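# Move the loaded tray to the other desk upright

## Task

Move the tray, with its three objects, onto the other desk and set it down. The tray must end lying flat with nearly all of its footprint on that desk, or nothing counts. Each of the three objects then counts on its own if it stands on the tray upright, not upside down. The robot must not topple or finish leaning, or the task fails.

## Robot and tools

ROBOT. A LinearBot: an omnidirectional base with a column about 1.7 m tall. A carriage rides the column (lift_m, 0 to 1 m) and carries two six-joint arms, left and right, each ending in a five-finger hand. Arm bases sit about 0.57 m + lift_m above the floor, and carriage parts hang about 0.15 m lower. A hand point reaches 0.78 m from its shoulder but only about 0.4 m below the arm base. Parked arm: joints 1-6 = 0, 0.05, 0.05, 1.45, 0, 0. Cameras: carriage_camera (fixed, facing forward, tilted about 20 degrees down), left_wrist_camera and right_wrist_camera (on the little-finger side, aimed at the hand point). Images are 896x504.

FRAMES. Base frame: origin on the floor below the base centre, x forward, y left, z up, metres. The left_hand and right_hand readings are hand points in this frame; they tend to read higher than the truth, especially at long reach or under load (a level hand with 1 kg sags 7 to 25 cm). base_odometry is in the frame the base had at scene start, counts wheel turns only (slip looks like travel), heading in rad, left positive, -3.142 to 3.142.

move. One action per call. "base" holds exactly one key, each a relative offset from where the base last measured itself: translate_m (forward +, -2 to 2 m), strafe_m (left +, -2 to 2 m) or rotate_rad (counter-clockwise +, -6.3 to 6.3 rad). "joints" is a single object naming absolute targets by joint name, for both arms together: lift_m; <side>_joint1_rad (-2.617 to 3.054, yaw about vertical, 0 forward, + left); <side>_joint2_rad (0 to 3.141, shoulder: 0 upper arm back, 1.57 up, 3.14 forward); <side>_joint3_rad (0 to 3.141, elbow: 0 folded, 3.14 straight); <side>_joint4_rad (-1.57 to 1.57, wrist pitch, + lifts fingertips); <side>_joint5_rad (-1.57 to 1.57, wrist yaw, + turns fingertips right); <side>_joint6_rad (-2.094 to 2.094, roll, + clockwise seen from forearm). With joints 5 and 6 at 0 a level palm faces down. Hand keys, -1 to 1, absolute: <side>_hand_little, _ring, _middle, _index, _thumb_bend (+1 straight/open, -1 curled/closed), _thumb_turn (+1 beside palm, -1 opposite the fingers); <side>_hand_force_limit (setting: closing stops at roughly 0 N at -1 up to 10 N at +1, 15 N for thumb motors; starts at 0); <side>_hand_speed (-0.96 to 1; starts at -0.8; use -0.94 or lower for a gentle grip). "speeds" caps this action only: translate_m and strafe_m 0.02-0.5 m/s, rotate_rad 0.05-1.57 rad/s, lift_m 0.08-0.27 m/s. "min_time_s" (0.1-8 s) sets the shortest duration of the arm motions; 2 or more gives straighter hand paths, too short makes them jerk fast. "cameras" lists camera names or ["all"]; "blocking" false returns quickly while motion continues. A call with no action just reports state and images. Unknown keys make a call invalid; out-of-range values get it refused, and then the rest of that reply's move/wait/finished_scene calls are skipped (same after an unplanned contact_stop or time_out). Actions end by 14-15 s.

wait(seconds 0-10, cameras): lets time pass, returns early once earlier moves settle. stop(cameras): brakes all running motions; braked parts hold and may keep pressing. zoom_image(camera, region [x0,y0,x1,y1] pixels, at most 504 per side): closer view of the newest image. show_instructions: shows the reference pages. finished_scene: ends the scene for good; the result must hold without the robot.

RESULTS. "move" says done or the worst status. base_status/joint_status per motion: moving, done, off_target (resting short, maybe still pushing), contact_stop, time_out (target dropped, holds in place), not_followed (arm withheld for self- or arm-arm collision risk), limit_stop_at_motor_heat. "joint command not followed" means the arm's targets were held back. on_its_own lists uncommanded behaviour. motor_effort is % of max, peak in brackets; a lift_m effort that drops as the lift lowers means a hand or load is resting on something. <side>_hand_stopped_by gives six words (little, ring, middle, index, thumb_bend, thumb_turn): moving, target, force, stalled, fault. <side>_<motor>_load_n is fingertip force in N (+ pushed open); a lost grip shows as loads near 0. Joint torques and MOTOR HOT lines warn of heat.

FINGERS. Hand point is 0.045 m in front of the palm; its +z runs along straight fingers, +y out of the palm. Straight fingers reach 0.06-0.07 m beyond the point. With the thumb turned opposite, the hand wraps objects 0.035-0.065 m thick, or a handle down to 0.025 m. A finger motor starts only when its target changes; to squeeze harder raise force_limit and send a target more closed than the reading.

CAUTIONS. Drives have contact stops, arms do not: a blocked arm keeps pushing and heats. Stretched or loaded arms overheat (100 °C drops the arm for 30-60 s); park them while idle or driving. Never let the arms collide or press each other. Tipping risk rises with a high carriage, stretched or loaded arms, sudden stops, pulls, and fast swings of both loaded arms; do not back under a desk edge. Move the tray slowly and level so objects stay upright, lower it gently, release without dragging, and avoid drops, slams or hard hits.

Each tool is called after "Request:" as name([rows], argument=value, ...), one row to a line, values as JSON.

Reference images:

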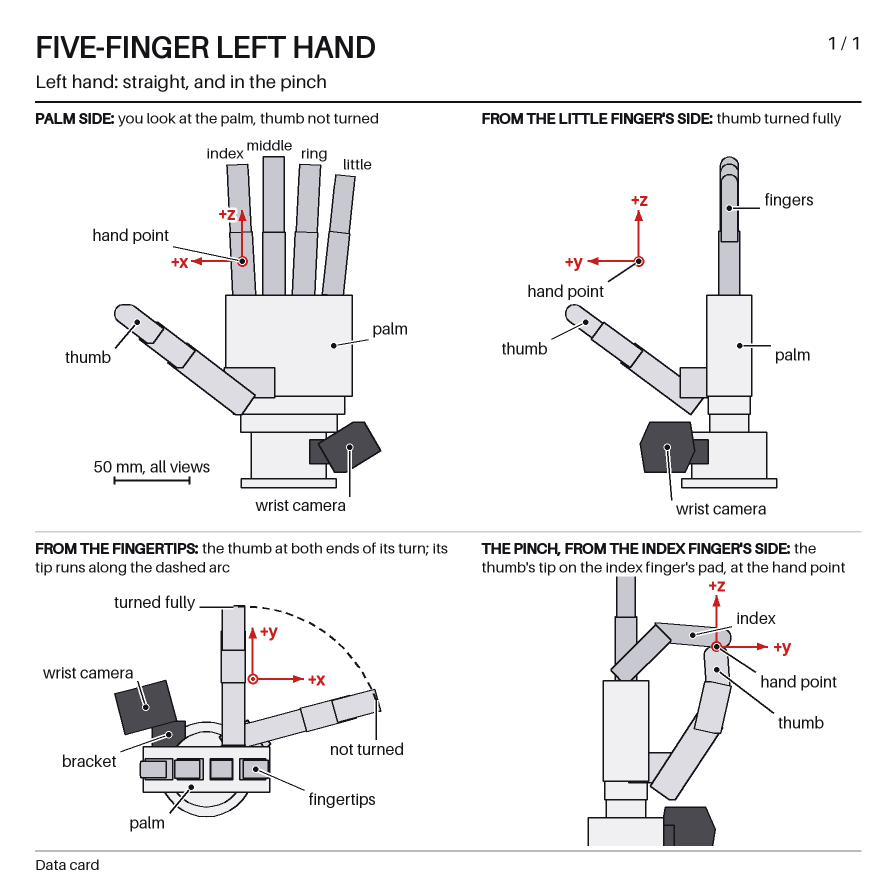

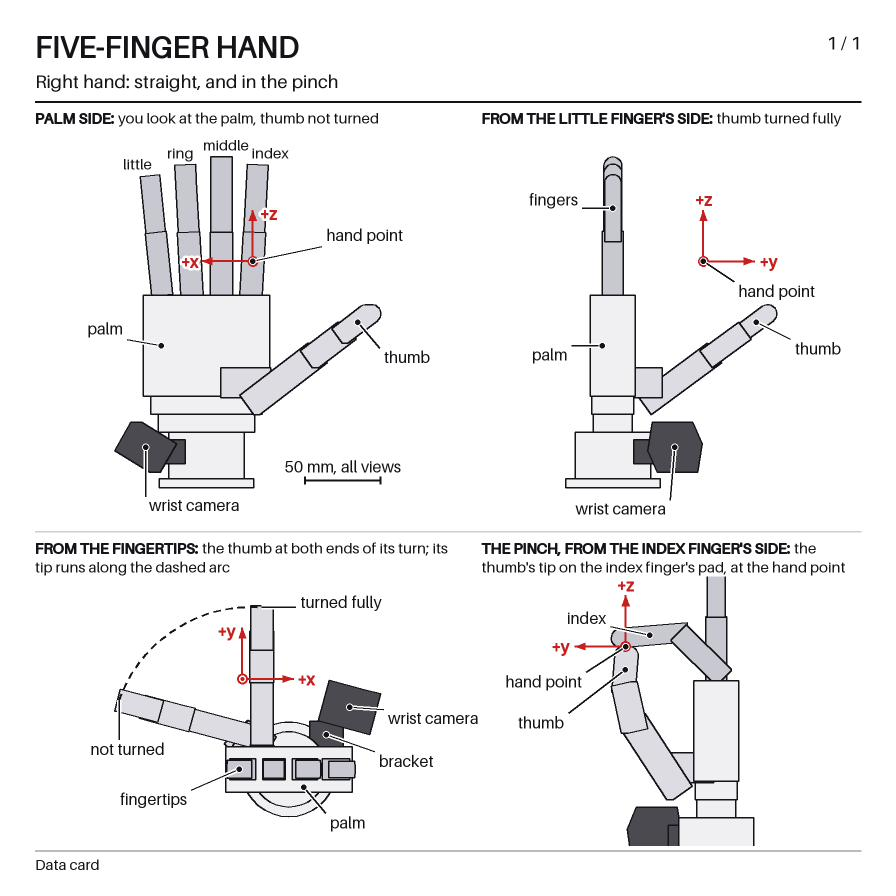

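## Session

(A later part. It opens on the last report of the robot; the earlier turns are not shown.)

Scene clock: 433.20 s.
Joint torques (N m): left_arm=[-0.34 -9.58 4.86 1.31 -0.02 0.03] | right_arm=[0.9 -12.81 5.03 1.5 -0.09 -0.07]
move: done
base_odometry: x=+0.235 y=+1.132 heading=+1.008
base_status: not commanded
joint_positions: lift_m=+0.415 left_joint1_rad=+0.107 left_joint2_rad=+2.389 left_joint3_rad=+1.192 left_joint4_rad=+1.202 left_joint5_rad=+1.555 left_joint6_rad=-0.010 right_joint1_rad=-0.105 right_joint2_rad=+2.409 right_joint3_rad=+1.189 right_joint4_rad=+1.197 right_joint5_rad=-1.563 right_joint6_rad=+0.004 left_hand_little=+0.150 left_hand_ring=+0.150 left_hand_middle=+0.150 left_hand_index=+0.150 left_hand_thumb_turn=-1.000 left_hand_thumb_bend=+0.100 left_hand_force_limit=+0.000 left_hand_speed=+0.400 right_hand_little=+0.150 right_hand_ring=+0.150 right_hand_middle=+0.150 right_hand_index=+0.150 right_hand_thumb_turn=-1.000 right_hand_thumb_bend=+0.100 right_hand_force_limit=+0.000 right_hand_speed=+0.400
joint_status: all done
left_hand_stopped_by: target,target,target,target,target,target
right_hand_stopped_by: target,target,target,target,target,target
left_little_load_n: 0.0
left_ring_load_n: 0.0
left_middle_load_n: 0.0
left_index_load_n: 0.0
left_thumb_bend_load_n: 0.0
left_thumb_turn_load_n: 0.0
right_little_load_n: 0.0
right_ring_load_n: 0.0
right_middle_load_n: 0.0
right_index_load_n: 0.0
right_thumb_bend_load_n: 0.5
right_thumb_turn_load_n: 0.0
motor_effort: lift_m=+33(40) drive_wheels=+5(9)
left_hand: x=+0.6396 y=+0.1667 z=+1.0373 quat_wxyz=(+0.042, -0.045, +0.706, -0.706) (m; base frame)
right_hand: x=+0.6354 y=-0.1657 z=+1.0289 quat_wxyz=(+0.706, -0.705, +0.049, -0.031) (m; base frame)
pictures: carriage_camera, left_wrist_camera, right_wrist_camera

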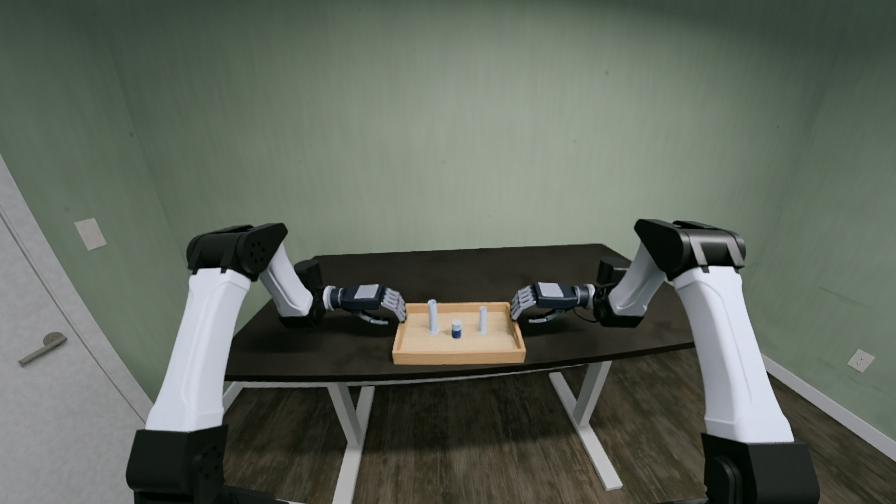

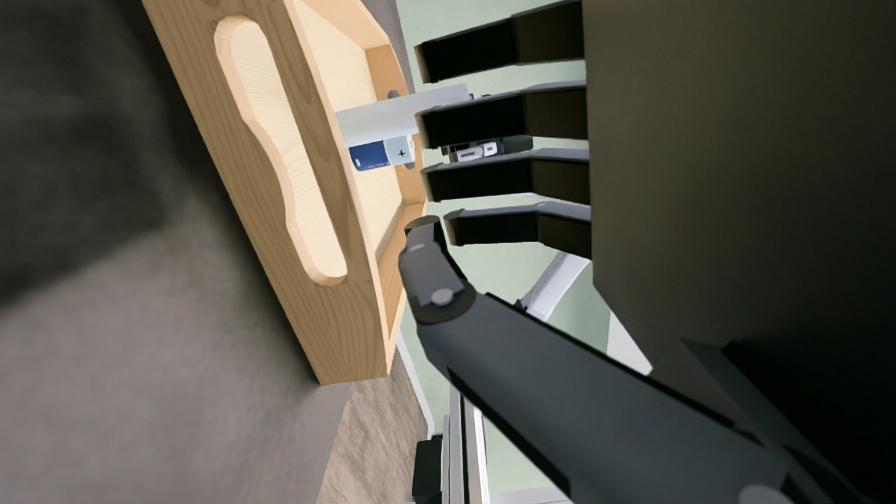

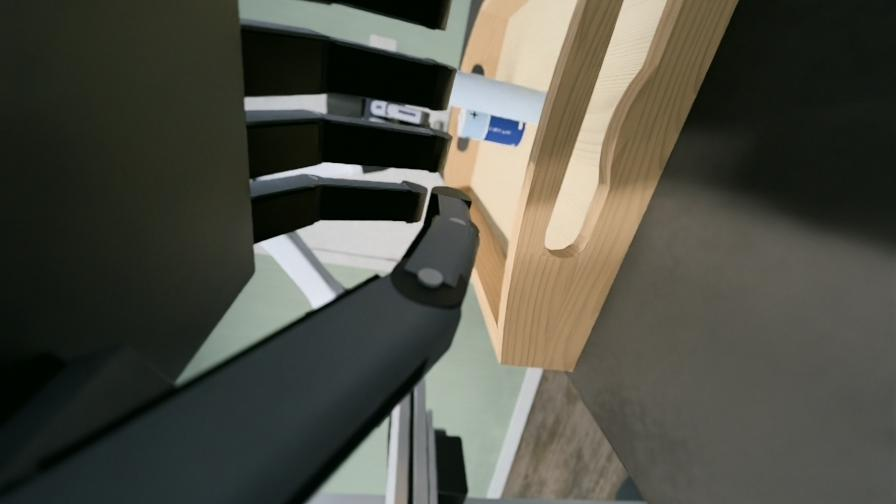

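Request:
move(joints={"lift_m": 0.385, "right_joint1_rad": -0.118}, speeds={"lift_m": 0.08}, cameras=["all"])

Request:
zoom_image(camera="carriage_camera", region=[320, 250, 580, 420])

Scene clock: 447.10 s.
Joint torques (N m): left_arm=[-0.44 -9.36 4.9 1.31 -0.04 0.02] | right_arm=[0.1 -12.74 5.11 1.53 -0.09 -0.07]
move: done
base_odometry: x=+0.235 y=+1.132 heading=+1.008
base_status: not commanded
joint_positions: lift_m=+0.385 left_joint1_rad=+0.107 left_joint2_rad=+2.389 left_joint3_rad=+1.192 left_joint4_rad=+1.202 left_joint5_rad=+1.555 left_joint6_rad=-0.010 right_joint1_rad=-0.113 right_joint2_rad=+2.409 right_joint3_rad=+1.189 right_joint4_rad=+1.196 right_joint5_rad=-1.563 right_joint6_rad=+0.004 left_hand_little=+0.150 left_hand_ring=+0.150 left_hand_middle=+0.150 left_hand_index=+0.150 left_hand_thumb_turn=-1.000 left_hand_thumb_bend=+0.100 left_hand_force_limit=+0.000 left_hand_speed=+0.400 right_hand_little=+0.150 right_hand_ring=+0.150 right_hand_middle=+0.150 right_hand_index=+0.150 right_hand_thumb_turn=-1.000 right_hand_thumb_bend=+0.100 right_hand_force_limit=+0.000 right_hand_speed=+0.400
joint_status: all done
left_hand_stopped_by: target,target,target,target,target,target
right_hand_stopped_by: target,target,target,target,target,target
left_little_load_n: 0.0
left_ring_load_n: 0.0
left_middle_load_n: 0.0
left_index_load_n: 0.0
left_thumb_bend_load_n: 0.0
left_thumb_turn_load_n: 0.0
right_little_load_n: 0.0
right_ring_load_n: 0.0
right_middle_load_n: 0.0
right_index_load_n: 0.0
right_thumb_bend_load_n: 0.0
right_thumb_turn_load_n: 0.0
motor_effort: lift_m=+35(36) drive_wheels=+6(7)
left_hand: x=+0.6396 y=+0.1667 z=+1.0071 quat_wxyz=(+0.042, -0.045, +0.706, -0.706) (m; base frame)
right_hand: x=+0.6364 y=-0.1687 z=+0.9987 quat_wxyz=(+0.706, -0.705, +0.053, -0.033) (m; base frame)
pictures: carriage_camera, left_wrist_camera, right_wrist_camera

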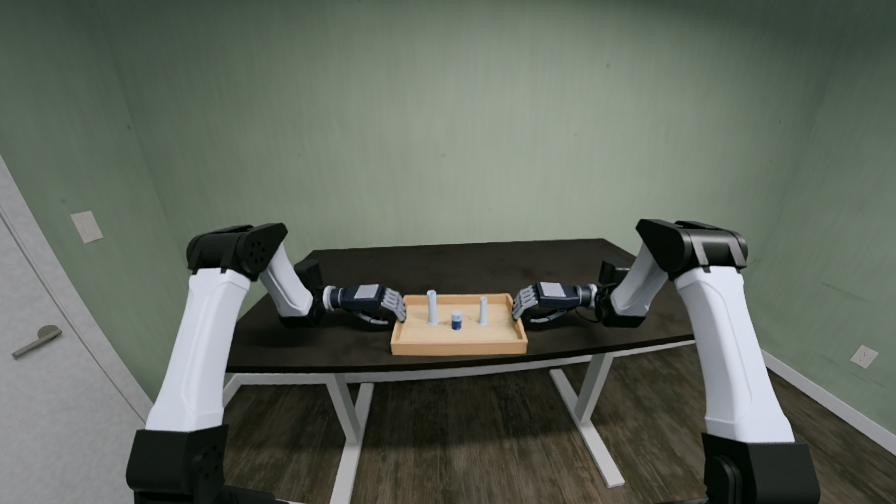

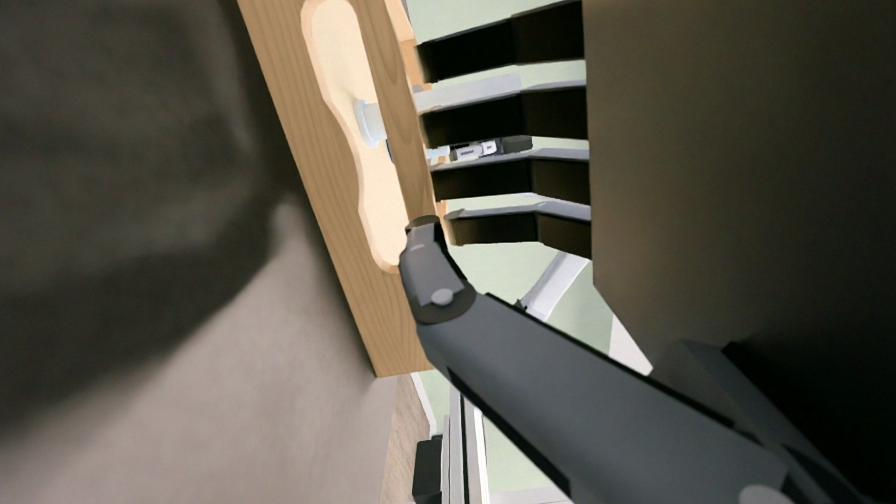

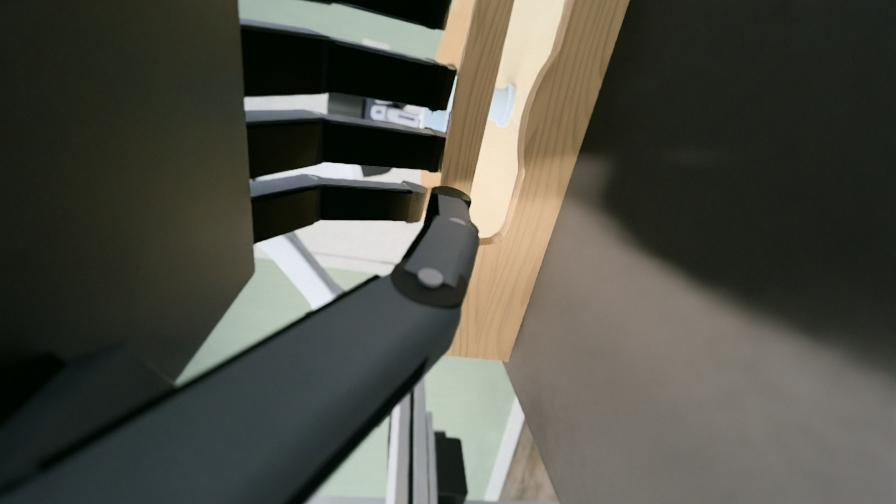

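Scaled by 1.938 from the camera's 896x504 image, which has a finer 1280x720 frame.

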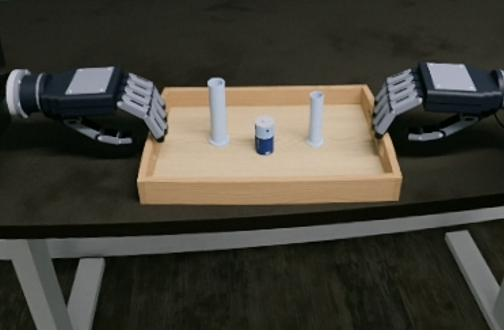

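Request:
move(joints={"lift_m": 0.366}, speeds={"lift_m": 0.08}, cameras=["all"])

Request:
zoom_image(camera="carriage_camera", region=[360, 250, 540, 370])

Scene clock: 455.50 s.
Joint torques (N m): left_arm=[0.44 -9.57 4.52 1.18 -0.07 -0.02] | right_arm=[0.06 -11.07 3.97 0.92 0.12 -0.03]
move: done
base_odometry: x=+0.235 y=+1.132 heading=+1.008
base_status: not commanded
joint_positions: lift_m=+0.366 left_joint1_rad=+0.097 left_joint2_rad=+2.389 left_joint3_rad=+1.197 left_joint4_rad=+1.218 left_joint5_rad=+1.559 left_joint6_rad=-0.003 right_joint1_rad=-0.112 right_joint2_rad=+2.391 right_joint3_rad=+1.201 right_joint4_rad=+1.242 right_joint5_rad=-1.575 right_joint6_rad=+0.001 left_hand_little=+0.150 left_hand_ring=+0.150 left_hand_middle=+0.150 left_hand_index=+0.150 left_hand_thumb_turn=-1.000 left_hand_thumb_bend=+0.100 left_hand_force_limit=+0.000 left_hand_speed=+0.400 right_hand_little=+0.150 right_hand_ring=+0.151 right_hand_middle=+0.150 right_hand_index=+0.150 right_hand_thumb_turn=-1.000 right_hand_thumb_bend=+0.100 right_hand_force_limit=+0.000 right_hand_speed=+0.400
joint_status: all done
left_hand_stopped_by: target,target,target,target,target,target
right_hand_stopped_by: target,target,target,target,target,target
left_little_load_n: 2.0
left_ring_load_n: 0.0
left_middle_load_n: 0.0
left_index_load_n: 0.0
left_thumb_bend_load_n: 0.0
left_thumb_turn_load_n: 0.0
right_little_load_n: 0.0
right_ring_load_n: 5.0
right_middle_load_n: -0.5
right_index_load_n: 0.0
right_thumb_bend_load_n: 0.0
right_thumb_turn_load_n: 0.0
motor_effort: lift_m=+33(33) drive_wheels=+5(8)
left_hand: x=+0.6400 y=+0.1625 z=+0.9899 quat_wxyz=(+0.047, -0.030, +0.706, -0.706) (m; base frame)
right_hand: x=+0.6413 y=-0.1695 z=+0.9905 quat_wxyz=(+0.705, -0.707, +0.020, -0.056) (m; base frame)
pictures: carriage_camera, left_wrist_camera, right_wrist_camera

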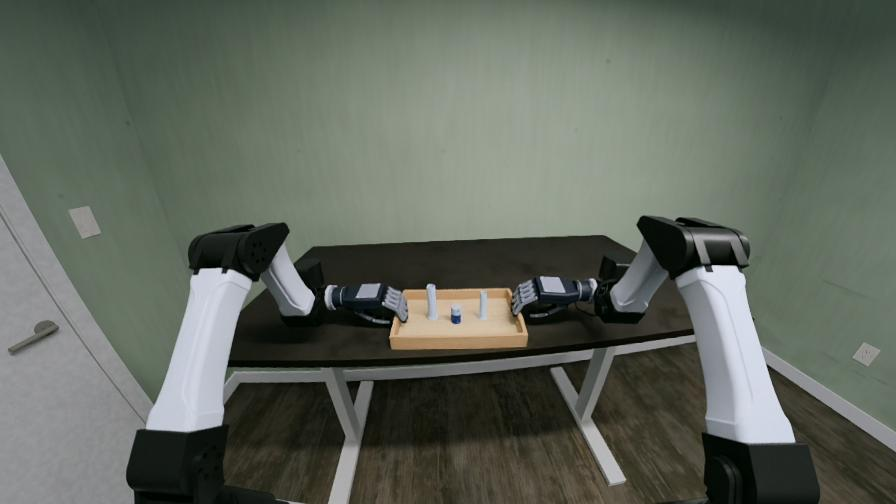

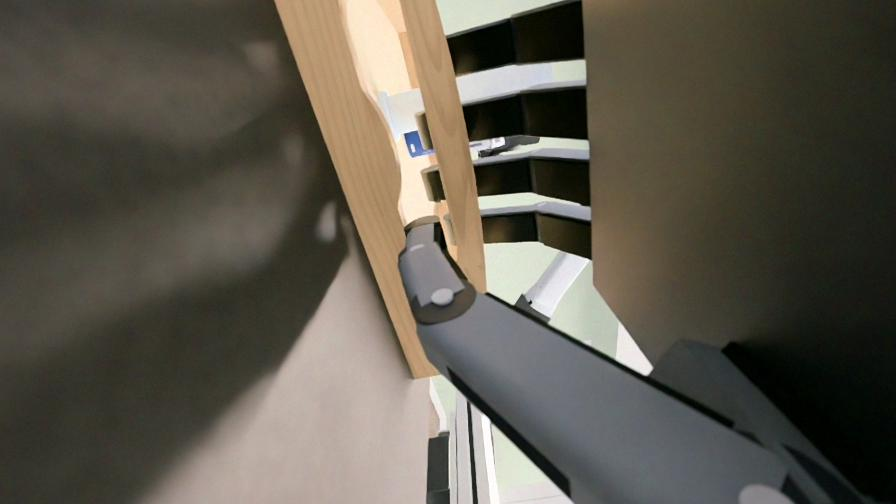

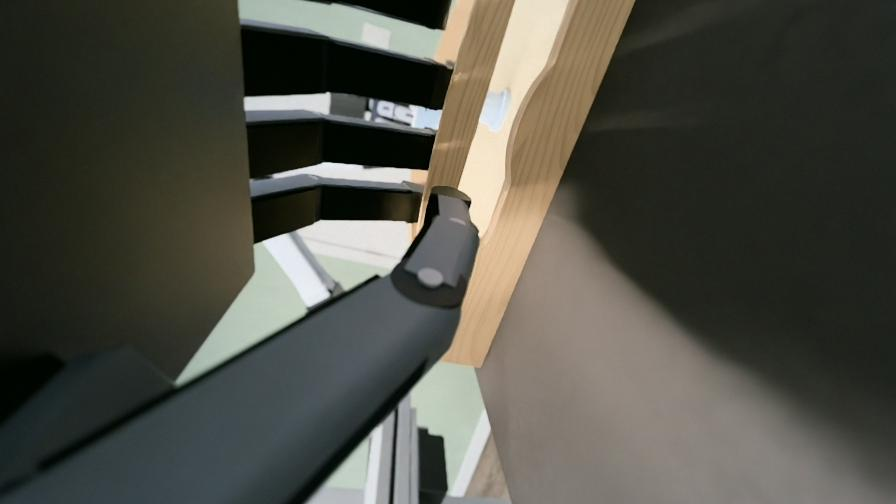

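Scaled by 2.800 from the camera's 896x504 image, which has a finer 1280x720 frame.

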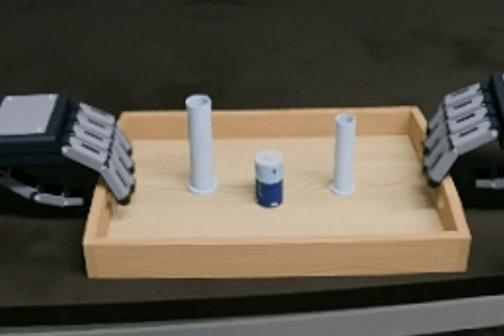

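Request:
move(joints={"lift_m": 0.396}, speeds={"lift_m": 0.1})

Request:
move(joints={"right_joint1_rad": -0.095, "right_hand_ring": 0.35, "right_hand_little": 0.4, "right_hand_middle": 0.25, "right_hand_index": 0.2, "left_hand_ring": 0.3, "left_hand_little": 0.35, "left_hand_middle": 0.2}, cameras=["all"])

Request:
zoom_image(camera="carriage_camera", region=[360, 250, 540, 370])

Scene clock: 465.23 s.
Joint torques (N m): left_arm=[0.4 -9.61 4.62 1.21 -0.06 -0.03] | right_arm=[0.17 -11.56 4.04 1.4 0.05 -0.03]
move: done
base_odometry: x=+0.235 y=+1.132 heading=+1.008
base_status: not commanded
joint_positions: lift_m=+0.396 left_joint1_rad=+0.097 left_joint2_rad=+2.389 left_joint3_rad=+1.197 left_joint4_rad=+1.214 left_joint5_rad=+1.559 left_joint6_rad=-0.003 right_joint1_rad=-0.113 right_joint2_rad=+2.396 right_joint3_rad=+1.201 right_joint4_rad=+1.203 right_joint5_rad=-1.573 right_joint6_rad=+0.000 left_hand_little=+0.150 left_hand_ring=+0.150 left_hand_middle=+0.150 left_hand_index=+0.150 left_hand_thumb_turn=-1.000 left_hand_thumb_bend=+0.100 left_hand_force_limit=+0.000 left_hand_speed=+0.400 right_hand_little=+0.150 right_hand_ring=+0.150 right_hand_middle=+0.150 right_hand_index=+0.150 right_hand_thumb_turn=-1.000 right_hand_thumb_bend=+0.100 right_hand_force_limit=+0.000 right_hand_speed=+0.400
joint_status: all done
left_hand_stopped_by: target,target,target,target,target,target
right_hand_stopped_by: target,target,target,target,target,target
left_little_load_n: 0.0
left_ring_load_n: 0.0
left_middle_load_n: 0.0
left_index_load_n: 0.0
left_thumb_bend_load_n: 0.0
left_thumb_turn_load_n: 0.0
right_little_load_n: 0.0
right_ring_load_n: 0.0
right_middle_load_n: 0.0
right_index_load_n: 0.0
right_thumb_bend_load_n: 0.0
right_thumb_turn_load_n: 0.0
motor_effort: lift_m=+32(39) drive_wheels=+7(7)
left_hand: x=+0.6397 y=+0.1624 z=+1.0197 quat_wxyz=(+0.045, -0.032, +0.706, -0.706) (m; base frame)
right_hand: x=+0.6392 y=-0.1695 z=+1.0170 quat_wxyz=(+0.706, -0.706, +0.037, -0.042) (m; base frame)
pictures: none

Scene clock: 465.77 s.
Joint torques (N m): left_arm=[0.43 -9.55 4.42 1.19 -0.08 -0.06] | right_arm=[0.73 -11.56 4.04 1.43 0.06 -0.04]
move: done
base_odometry: x=+0.235 y=+1.132 heading=+1.008
base_status: not commanded
joint_positions: lift_m=+0.396 left_joint1_rad=+0.097 left_joint2_rad=+2.389 left_joint3_rad=+1.197 left_joint4_rad=+1.214 left_joint5_rad=+1.559 left_joint6_rad=-0.003 right_joint1_rad=-0.098 right_joint2_rad=+2.396 right_joint3_rad=+1.201 right_joint4_rad=+1.203 right_joint5_rad=-1.572 right_joint6_rad=+0.000 left_hand_little=+0.350 left_hand_ring=+0.300 left_hand_middle=+0.200 left_hand_index=+0.150 left_hand_thumb_turn=-1.000 left_hand_thumb_bend=+0.100 left_hand_force_limit=+0.000 left_hand_speed=+0.400 right_hand_little=+0.400 right_hand_ring=+0.350 right_hand_middle=+0.250 right_hand_index=+0.200 right_hand_thumb_turn=-1.000 right_hand_thumb_bend=+0.100 right_hand_force_limit=+0.000 right_hand_speed=+0.400
joint_status: all done
left_hand_stopped_by: target,target,target,target,target,target
right_hand_stopped_by: target,target,target,target,target,target
left_little_load_n: 0.0
left_ring_load_n: 0.0
left_middle_load_n: -0.5
left_index_load_n: 0.0
left_thumb_bend_load_n: 0.0
left_thumb_turn_load_n: 0.0
right_little_load_n: 0.0
right_ring_load_n: 0.0
right_middle_load_n: 0.0
right_index_load_n: 0.0
right_thumb_bend_load_n: 0.0
right_thumb_turn_load_n: 0.0
motor_effort: lift_m=+32(33) drive_wheels=+5(7)
left_hand: x=+0.6397 y=+0.1624 z=+1.0197 quat_wxyz=(+0.045, -0.032, +0.706, -0.706) (m; base frame)
right_hand: x=+0.6370 y=-0.1631 z=+1.0170 quat_wxyz=(+0.706, -0.706, +0.032, -0.036) (m; base frame)
pictures: carriage_camera, left_wrist_camera, right_wrist_camera

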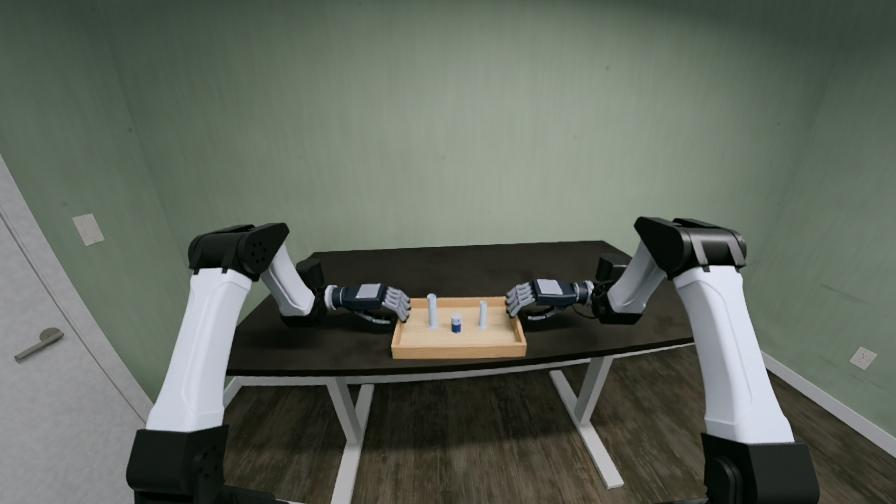

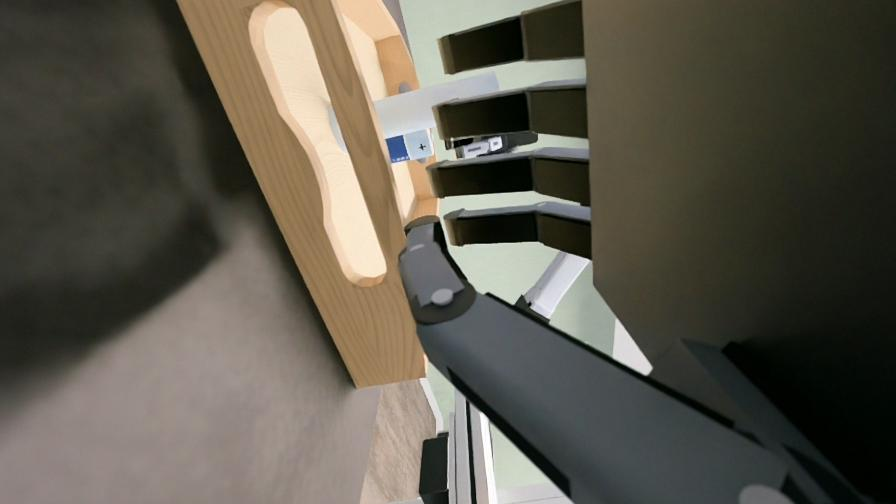

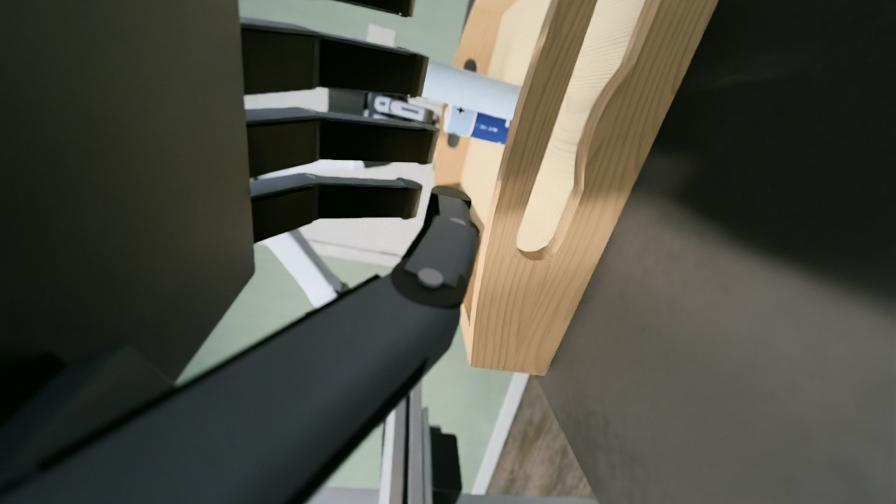

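Scaled by 2.800 from the camera's 896x504 image, which has a finer 1280x720 frame.

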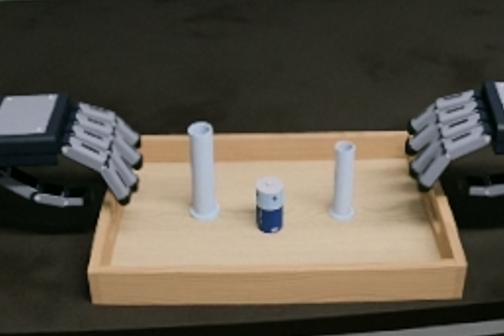

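Request:
move(joints={"left_joint1_rad": 0.085, "right_joint1_rad": -0.105})

Request:
move(joints={"lift_m": 0.366}, speeds={"lift_m": 0.08}, cameras=["all"])

Request:
zoom_image(camera="carriage_camera", region=[360, 250, 540, 370])

Scene clock: 475.53 s.
Joint torques (N m): left_arm=[-0.64 -9.46 4.6 1.2 -0.06 -0.05] | right_arm=[-0.09 -11.54 4 1.42 0.05 -0.03]
move: done
base_odometry: x=+0.235 y=+1.132 heading=+1.008
base_status: not commanded
joint_positions: lift_m=+0.396 left_joint1_rad=+0.092 left_joint2_rad=+2.389 left_joint3_rad=+1.197 left_joint4_rad=+1.214 left_joint5_rad=+1.559 left_joint6_rad=-0.003 right_joint1_rad=-0.098 right_joint2_rad=+2.396 right_joint3_rad=+1.201 right_joint4_rad=+1.203 right_joint5_rad=-1.572 right_joint6_rad=+0.000 left_hand_little=+0.350 left_hand_ring=+0.300 left_hand_middle=+0.200 left_hand_index=+0.150 left_hand_thumb_turn=-1.000 left_hand_thumb_bend=+0.100 left_hand_force_limit=+0.000 left_hand_speed=+0.400 right_hand_little=+0.400 right_hand_ring=+0.350 right_hand_middle=+0.250 right_hand_index=+0.200 right_hand_thumb_turn=-1.000 right_hand_thumb_bend=+0.100 right_hand_force_limit=+0.000 right_hand_speed=+0.400
joint_status: all done
left_hand_stopped_by: target,target,target,target,target,target
right_hand_stopped_by: target,target,target,target,target,target
left_little_load_n: 0.0
left_ring_load_n: 0.0
left_middle_load_n: 0.0
left_index_load_n: 0.0
left_thumb_bend_load_n: 0.5
left_thumb_turn_load_n: -0.5
right_little_load_n: 0.0
right_ring_load_n: 0.0
right_middle_load_n: 0.0
right_index_load_n: 0.0
right_thumb_bend_load_n: 0.0
right_thumb_turn_load_n: 0.0
motor_effort: lift_m=+32(33) drive_wheels=+6(7)
left_hand: x=+0.6390 y=+0.1605 z=+1.0197 quat_wxyz=(+0.043, -0.030, +0.706, -0.706) (m; base frame)
right_hand: x=+0.6370 y=-0.1631 z=+1.0170 quat_wxyz=(+0.706, -0.706, +0.032, -0.036) (m; base frame)
pictures: none

Scene clock: 476.27 s.
Joint torques (N m): left_arm=[-0.39 -9.4 4.44 1.23 -0.06 -0.03] | right_arm=[-0.06 -12.11 3.96 1.49 0.02 -0.03]
move: done
base_odometry: x=+0.235 y=+1.132 heading=+1.008
base_status: not commanded
joint_positions: lift_m=+0.366 left_joint1_rad=+0.092 left_joint2_rad=+2.389 left_joint3_rad=+1.197 left_joint4_rad=+1.211 left_joint5_rad=+1.559 left_joint6_rad=-0.003 right_joint1_rad=-0.098 right_joint2_rad=+2.401 right_joint3_rad=+1.201 right_joint4_rad=+1.198 right_joint5_rad=-1.572 right_joint6_rad=+0.000 left_hand_little=+0.350 left_hand_ring=+0.300 left_hand_middle=+0.200 left_hand_index=+0.150 left_hand_thumb_turn=-1.000 left_hand_thumb_bend=+0.100 left_hand_force_limit=+0.000 left_hand_speed=+0.400 right_hand_little=+0.400 right_hand_ring=+0.350 right_hand_middle=+0.250 right_hand_index=+0.200 right_hand_thumb_turn=-1.000 right_hand_thumb_bend=+0.100 right_hand_force_limit=+0.000 right_hand_speed=+0.400
joint_status: all done
left_hand_stopped_by: target,target,target,target,target,target
right_hand_stopped_by: target,target,target,target,target,target
left_little_load_n: 0.0
left_ring_load_n: 0.0
left_middle_load_n: 0.0
left_index_load_n: 0.0
left_thumb_bend_load_n: 0.0
left_thumb_turn_load_n: 0.0
right_little_load_n: 0.0
right_ring_load_n: 0.0
right_middle_load_n: -0.5
right_index_load_n: 0.0
right_thumb_bend_load_n: 0.0
right_thumb_turn_load_n: 0.0
motor_effort: lift_m=+35(36) drive_wheels=+3(7)
left_hand: x=+0.6387 y=+0.1603 z=+0.9893 quat_wxyz=(+0.042, -0.031, +0.706, -0.706) (m; base frame)
right_hand: x=+0.6363 y=-0.1630 z=+0.9849 quat_wxyz=(+0.706, -0.706, +0.035, -0.033) (m; base frame)
pictures: carriage_camera, left_wrist_camera, right_wrist_camera

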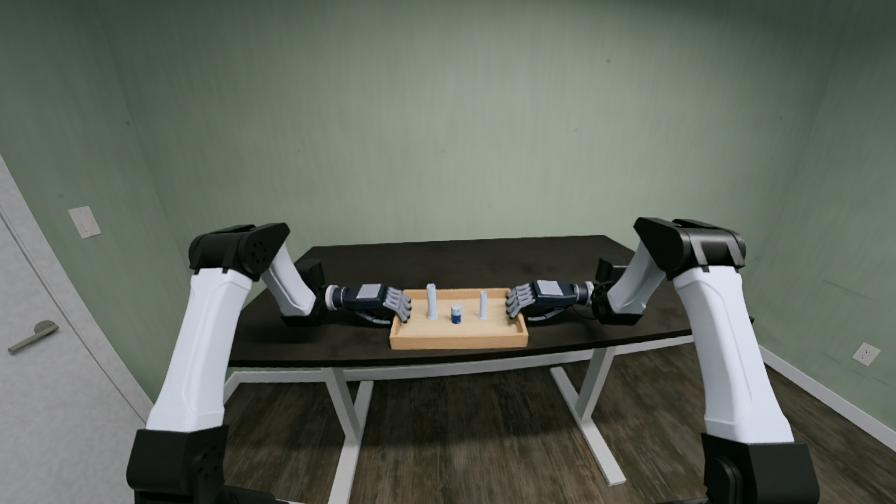

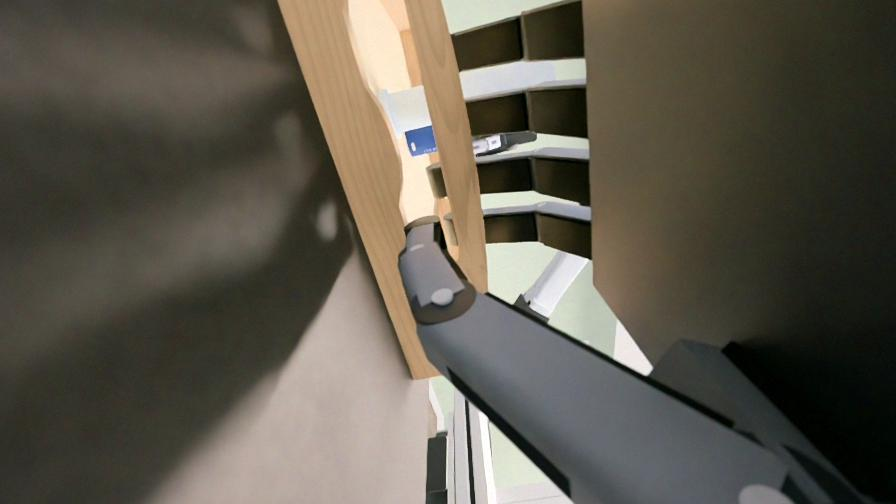

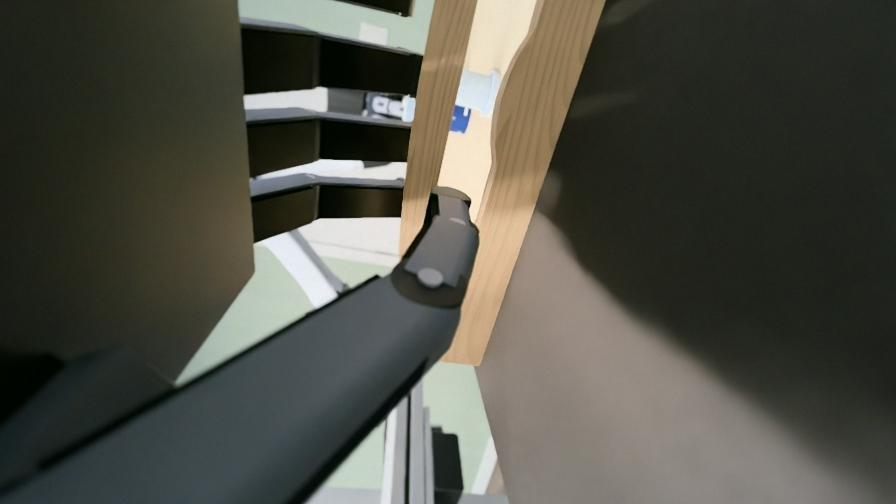

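Scaled by 2.800 from the camera's 896x504 image, which has a finer 1280x720 frame.

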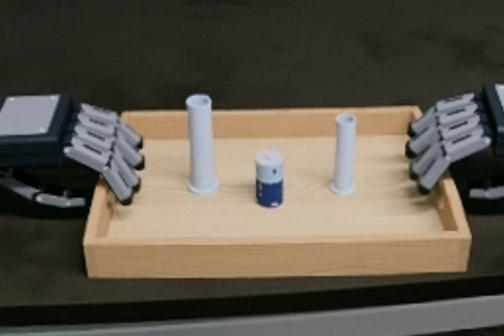

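Request:
move(joints={"left_hand_force_limit": -0.4, "right_hand_force_limit": -0.4, "left_hand_speed": -0.92, "right_hand_speed": -0.92, "left_hand_index": -0.5, "left_hand_middle": -0.5, "left_hand_ring": -0.5, "left_hand_little": -0.5, "left_hand_thumb_bend": -0.5, "right_hand_index": -0.5, "right_hand_middle": -0.5, "right_hand_ring": -0.5, "right_hand_little": -0.5, "right_hand_thumb_bend": -0.5}, cameras=["all"])

Request:
zoom_image(camera="carriage_camera", region=[360, 250, 540, 370])

Scene clock: 490.57 s.
Joint torques (N m): left_arm=[0.84 -9.65 4.51 1.23 -0.03 -0.07] | right_arm=[-0.53 -12 3.97 1.35 0.03 -0.03]
move: off_target
base_odometry: x=+0.235 y=+1.132 heading=+1.008
base_status: not commanded
joint_positions: lift_m=+0.366 left_joint1_rad=+0.079 left_joint2_rad=+2.389 left_joint3_rad=+1.197 left_joint4_rad=+1.211 left_joint5_rad=+1.557 left_joint6_rad=-0.001 right_joint1_rad=-0.092 right_joint2_rad=+2.401 right_joint3_rad=+1.201 right_joint4_rad=+1.208 right_joint5_rad=-1.570 right_joint6_rad=+0.000 left_hand_little=+0.007 left_hand_ring=-0.013 left_hand_middle=-0.052 left_hand_index=-0.081 left_hand_thumb_turn=-1.000 left_hand_thumb_bend=-0.028 left_hand_force_limit=-0.400 left_hand_speed=-0.920 right_hand_little=+0.102 right_hand_ring=+0.067 right_hand_middle=+0.050 right_hand_index=-0.023 right_hand_thumb_turn=-1.000 right_hand_thumb_bend=-0.500 right_hand_force_limit=-0.400 right_hand_speed=-0.920
joint_status: left_hand_little off_target (ended at +0.007, target -0.500); left_hand_ring off_target (ended at -0.013, target -0.500); left_hand_middle off_target (ended at -0.052, target -0.500); left_hand_index off_target (ended at -0.081, target -0.500); left_hand_thumb_bend off_target (ended at -0.028, target -0.500); right_hand_little off_target (ended at +0.102, target -0.500); right_hand_ring off_target (ended at +0.067, target -0.500); right_hand_middle off_target (ended at +0.050, target -0.500); right_hand_index off_target (ended at -0.023, target -0.500); the others done
left_hand_stopped_by: force,force,force,force,force,target
right_hand_stopped_by: force,force,force,force,target,target
left_little_load_n: 2.5
left_ring_load_n: 1.5
left_middle_load_n: 2.5
left_index_load_n: 0.5
left_thumb_bend_load_n: 5.0
left_thumb_turn_load_n: 0.5
right_little_load_n: 3.0
right_ring_load_n: 1.0
right_middle_load_n: -0.5
right_index_load_n: 0.0
right_thumb_bend_load_n: 0.0
right_thumb_turn_load_n: 0.0
motor_effort: lift_m=+35(36) drive_wheels=+6(8)
left_hand: x=+0.6372 y=+0.1549 z=+0.9893 quat_wxyz=(+0.039, -0.026, +0.707, -0.706) (m; base frame)
right_hand: x=+0.6364 y=-0.1605 z=+0.9853 quat_wxyz=(+0.706, -0.706, +0.030, -0.036) (m; base frame)
pictures: carriage_camera, left_wrist_camera, right_wrist_camera

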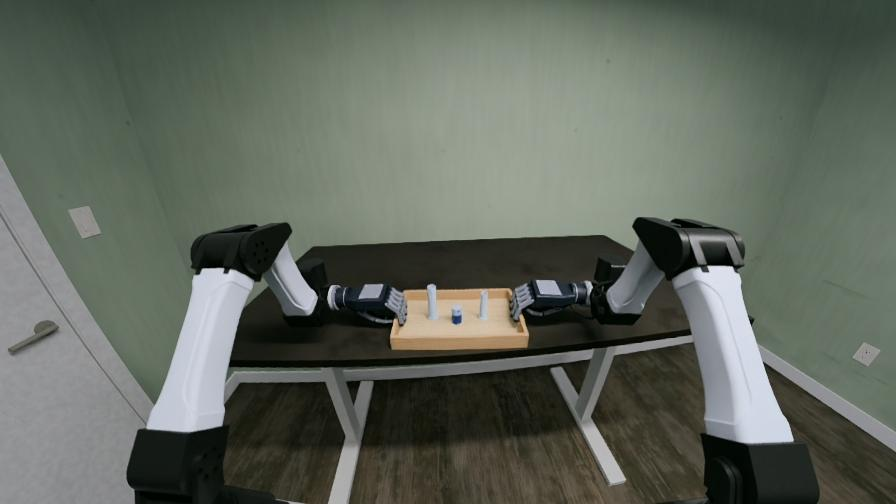

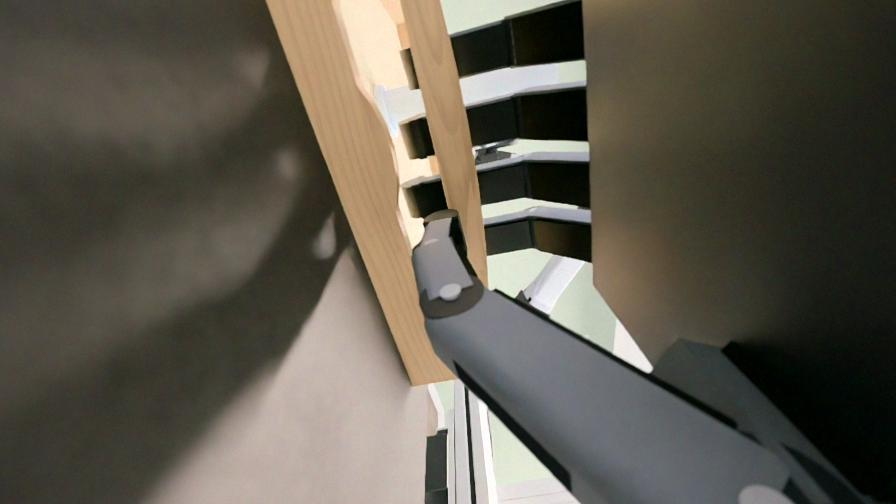

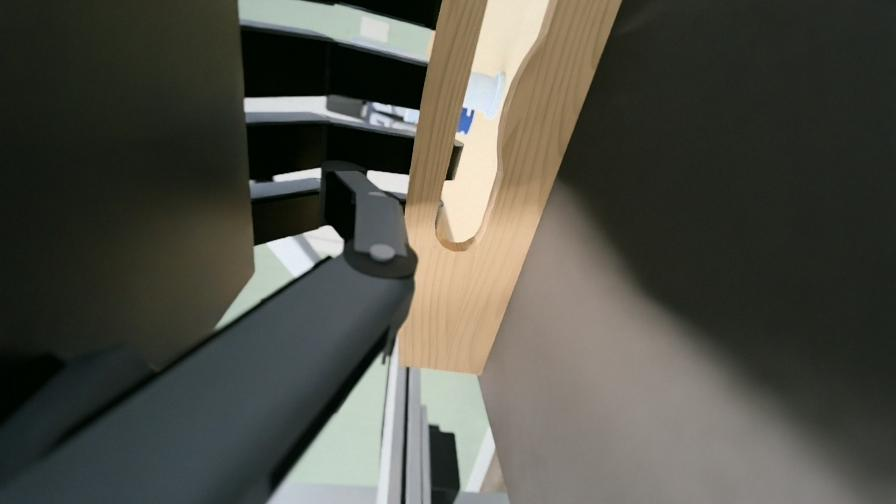

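Scaled by 2.800 from the camera's 896x504 image, which has a finer 1280x720 frame.

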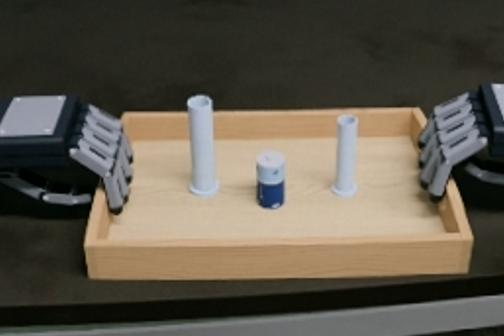

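Request:
move(joints={"right_hand_index": 0.2, "right_hand_middle": 0.3, "right_hand_ring": 0.35, "right_hand_little": 0.4, "right_hand_thumb_bend": 0.1, "right_hand_speed": -0.6})

Request:
move(joints={"right_joint1_rad": -0.072}, min_time_s=1.0, cameras=["all"])

Request:
zoom_image(camera="carriage_camera", region=[360, 250, 560, 370])

Scene clock: 500.93 s.
Joint torques (N m): left_arm=[0.69 -9.43 4.44 1.24 -0.11 -0.08] | right_arm=[0.28 -11.99 3.99 1.4 0.03 -0.04]
move: done
base_odometry: x=+0.235 y=+1.132 heading=+1.008
base_status: not commanded
joint_positions: lift_m=+0.366 left_joint1_rad=+0.079 left_joint2_rad=+2.389 left_joint3_rad=+1.197 left_joint4_rad=+1.211 left_joint5_rad=+1.560 left_joint6_rad=-0.001 right_joint1_rad=-0.102 right_joint2_rad=+2.401 right_joint3_rad=+1.201 right_joint4_rad=+1.205 right_joint5_rad=-1.570 right_joint6_rad=+0.000 left_hand_little=+0.007 left_hand_ring=-0.013 left_hand_middle=-0.052 left_hand_index=-0.081 left_hand_thumb_turn=-1.000 left_hand_thumb_bend=-0.028 left_hand_force_limit=-0.400 left_hand_speed=-0.920 right_hand_little=+0.400 right_hand_ring=+0.350 right_hand_middle=+0.300 right_hand_index=+0.200 right_hand_thumb_turn=-1.000 right_hand_thumb_bend=+0.100 right_hand_force_limit=-0.400 right_hand_speed=-0.600
joint_status: all done
left_hand_stopped_by: force,force,force,force,force,target
right_hand_stopped_by: target,target,target,target,target,target
left_little_load_n: 1.0
left_ring_load_n: 0.5
left_middle_load_n: 1.5
left_index_load_n: 0.5
left_thumb_bend_load_n: 3.5
left_thumb_turn_load_n: 0.5
right_little_load_n: 0.0
right_ring_load_n: 0.0
right_middle_load_n: 0.0
right_index_load_n: 0.0
right_thumb_bend_load_n: 0.0
right_thumb_turn_load_n: 0.0
motor_effort: lift_m=+35(35) drive_wheels=+7(7)
left_hand: x=+0.6367 y=+0.1549 z=+0.9893 quat_wxyz=(+0.038, -0.025, +0.707, -0.706) (m; base frame)
right_hand: x=+0.6377 y=-0.1646 z=+0.9852 quat_wxyz=(+0.706, -0.706, +0.035, -0.038) (m; base frame)
pictures: none

Scene clock: 502.23 s.
Joint torques (N m): left_arm=[0.81 -9.52 4.48 1.22 -0.08 -0.04] | right_arm=[0.92 -12.01 4 1.39 0.02 -0.04]
move: done
base_odometry: x=+0.235 y=+1.132 heading=+1.008
base_status: not commanded
joint_positions: lift_m=+0.366 left_joint1_rad=+0.079 left_joint2_rad=+2.389 left_joint3_rad=+1.197 left_joint4_rad=+1.211 left_joint5_rad=+1.560 left_joint6_rad=-0.001 right_joint1_rad=-0.078 right_joint2_rad=+2.401 right_joint3_rad=+1.201 right_joint4_rad=+1.205 right_joint5_rad=-1.570 right_joint6_rad=+0.000 left_hand_little=+0.007 left_hand_ring=-0.013 left_hand_middle=-0.052 left_hand_index=-0.081 left_hand_thumb_turn=-1.000 left_hand_thumb_bend=-0.028 left_hand_force_limit=-0.400 left_hand_speed=-0.920 right_hand_little=+0.400 right_hand_ring=+0.350 right_hand_middle=+0.300 right_hand_index=+0.200 right_hand_thumb_turn=-1.000 right_hand_thumb_bend=+0.100 right_hand_force_limit=-0.400 right_hand_speed=-0.600
joint_status: all done
left_hand_stopped_by: force,force,force,force,force,target
right_hand_stopped_by: target,target,target,target,target,target
left_little_load_n: 1.0
left_ring_load_n: 0.5
left_middle_load_n: 2.0
left_index_load_n: 0.5
left_thumb_bend_load_n: 3.5
left_thumb_turn_load_n: 1.0
right_little_load_n: 0.0
right_ring_load_n: 0.0
right_middle_load_n: 0.0
right_index_load_n: 0.0
right_thumb_bend_load_n: 0.0
right_thumb_turn_load_n: 0.0
motor_effort: lift_m=+35(36) drive_wheels=+4(7)
left_hand: x=+0.6366 y=+0.1549 z=+0.9893 quat_wxyz=(+0.038, -0.025, +0.707, -0.706) (m; base frame)
right_hand: x=+0.6339 y=-0.1545 z=+0.9852 quat_wxyz=(+0.707, -0.707, +0.026, -0.029) (m; base frame)
pictures: carriage_camera, left_wrist_camera, right_wrist_camera

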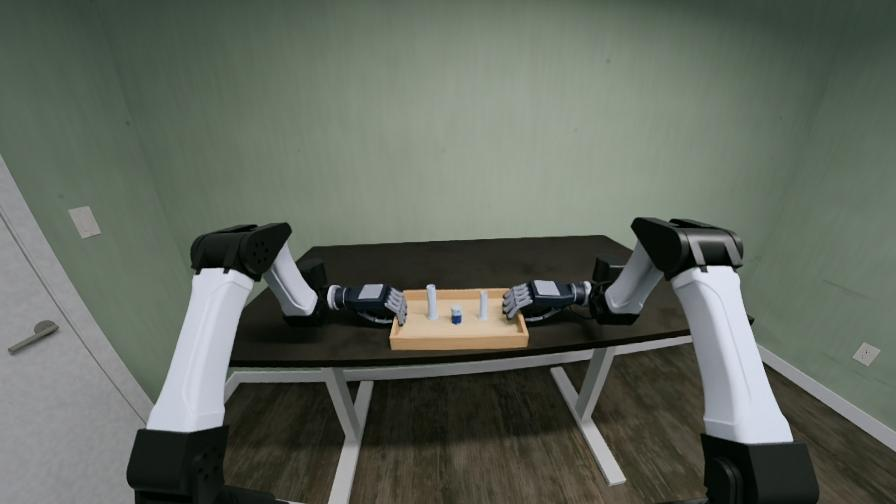

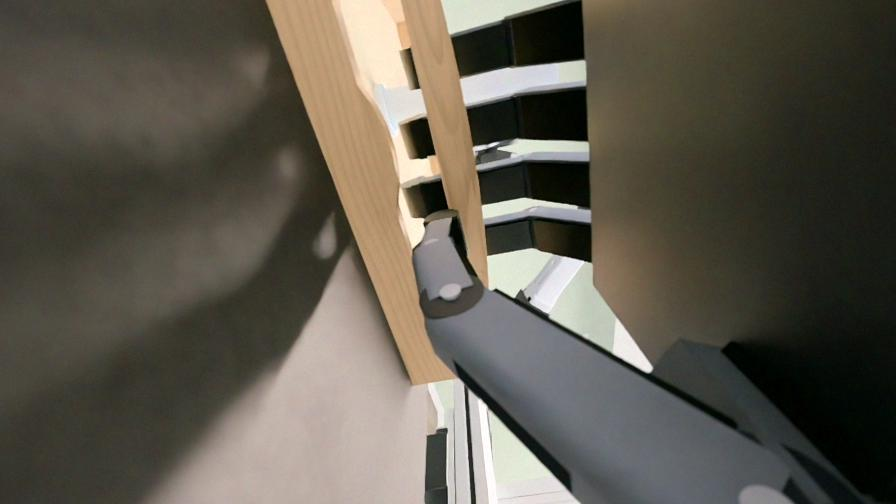

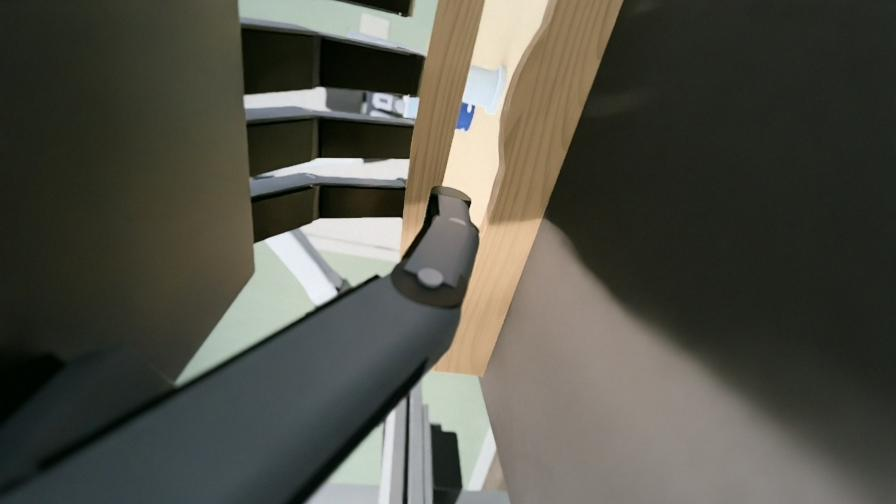

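Scaled by 2.520 from the camera's 896x504 image, which has a finer 1280x720 frame.

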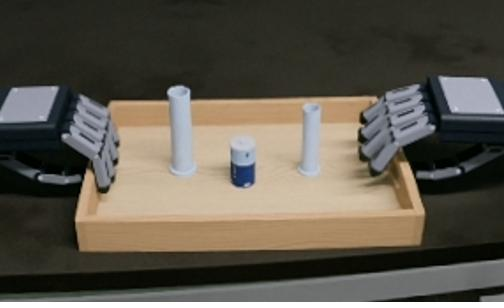

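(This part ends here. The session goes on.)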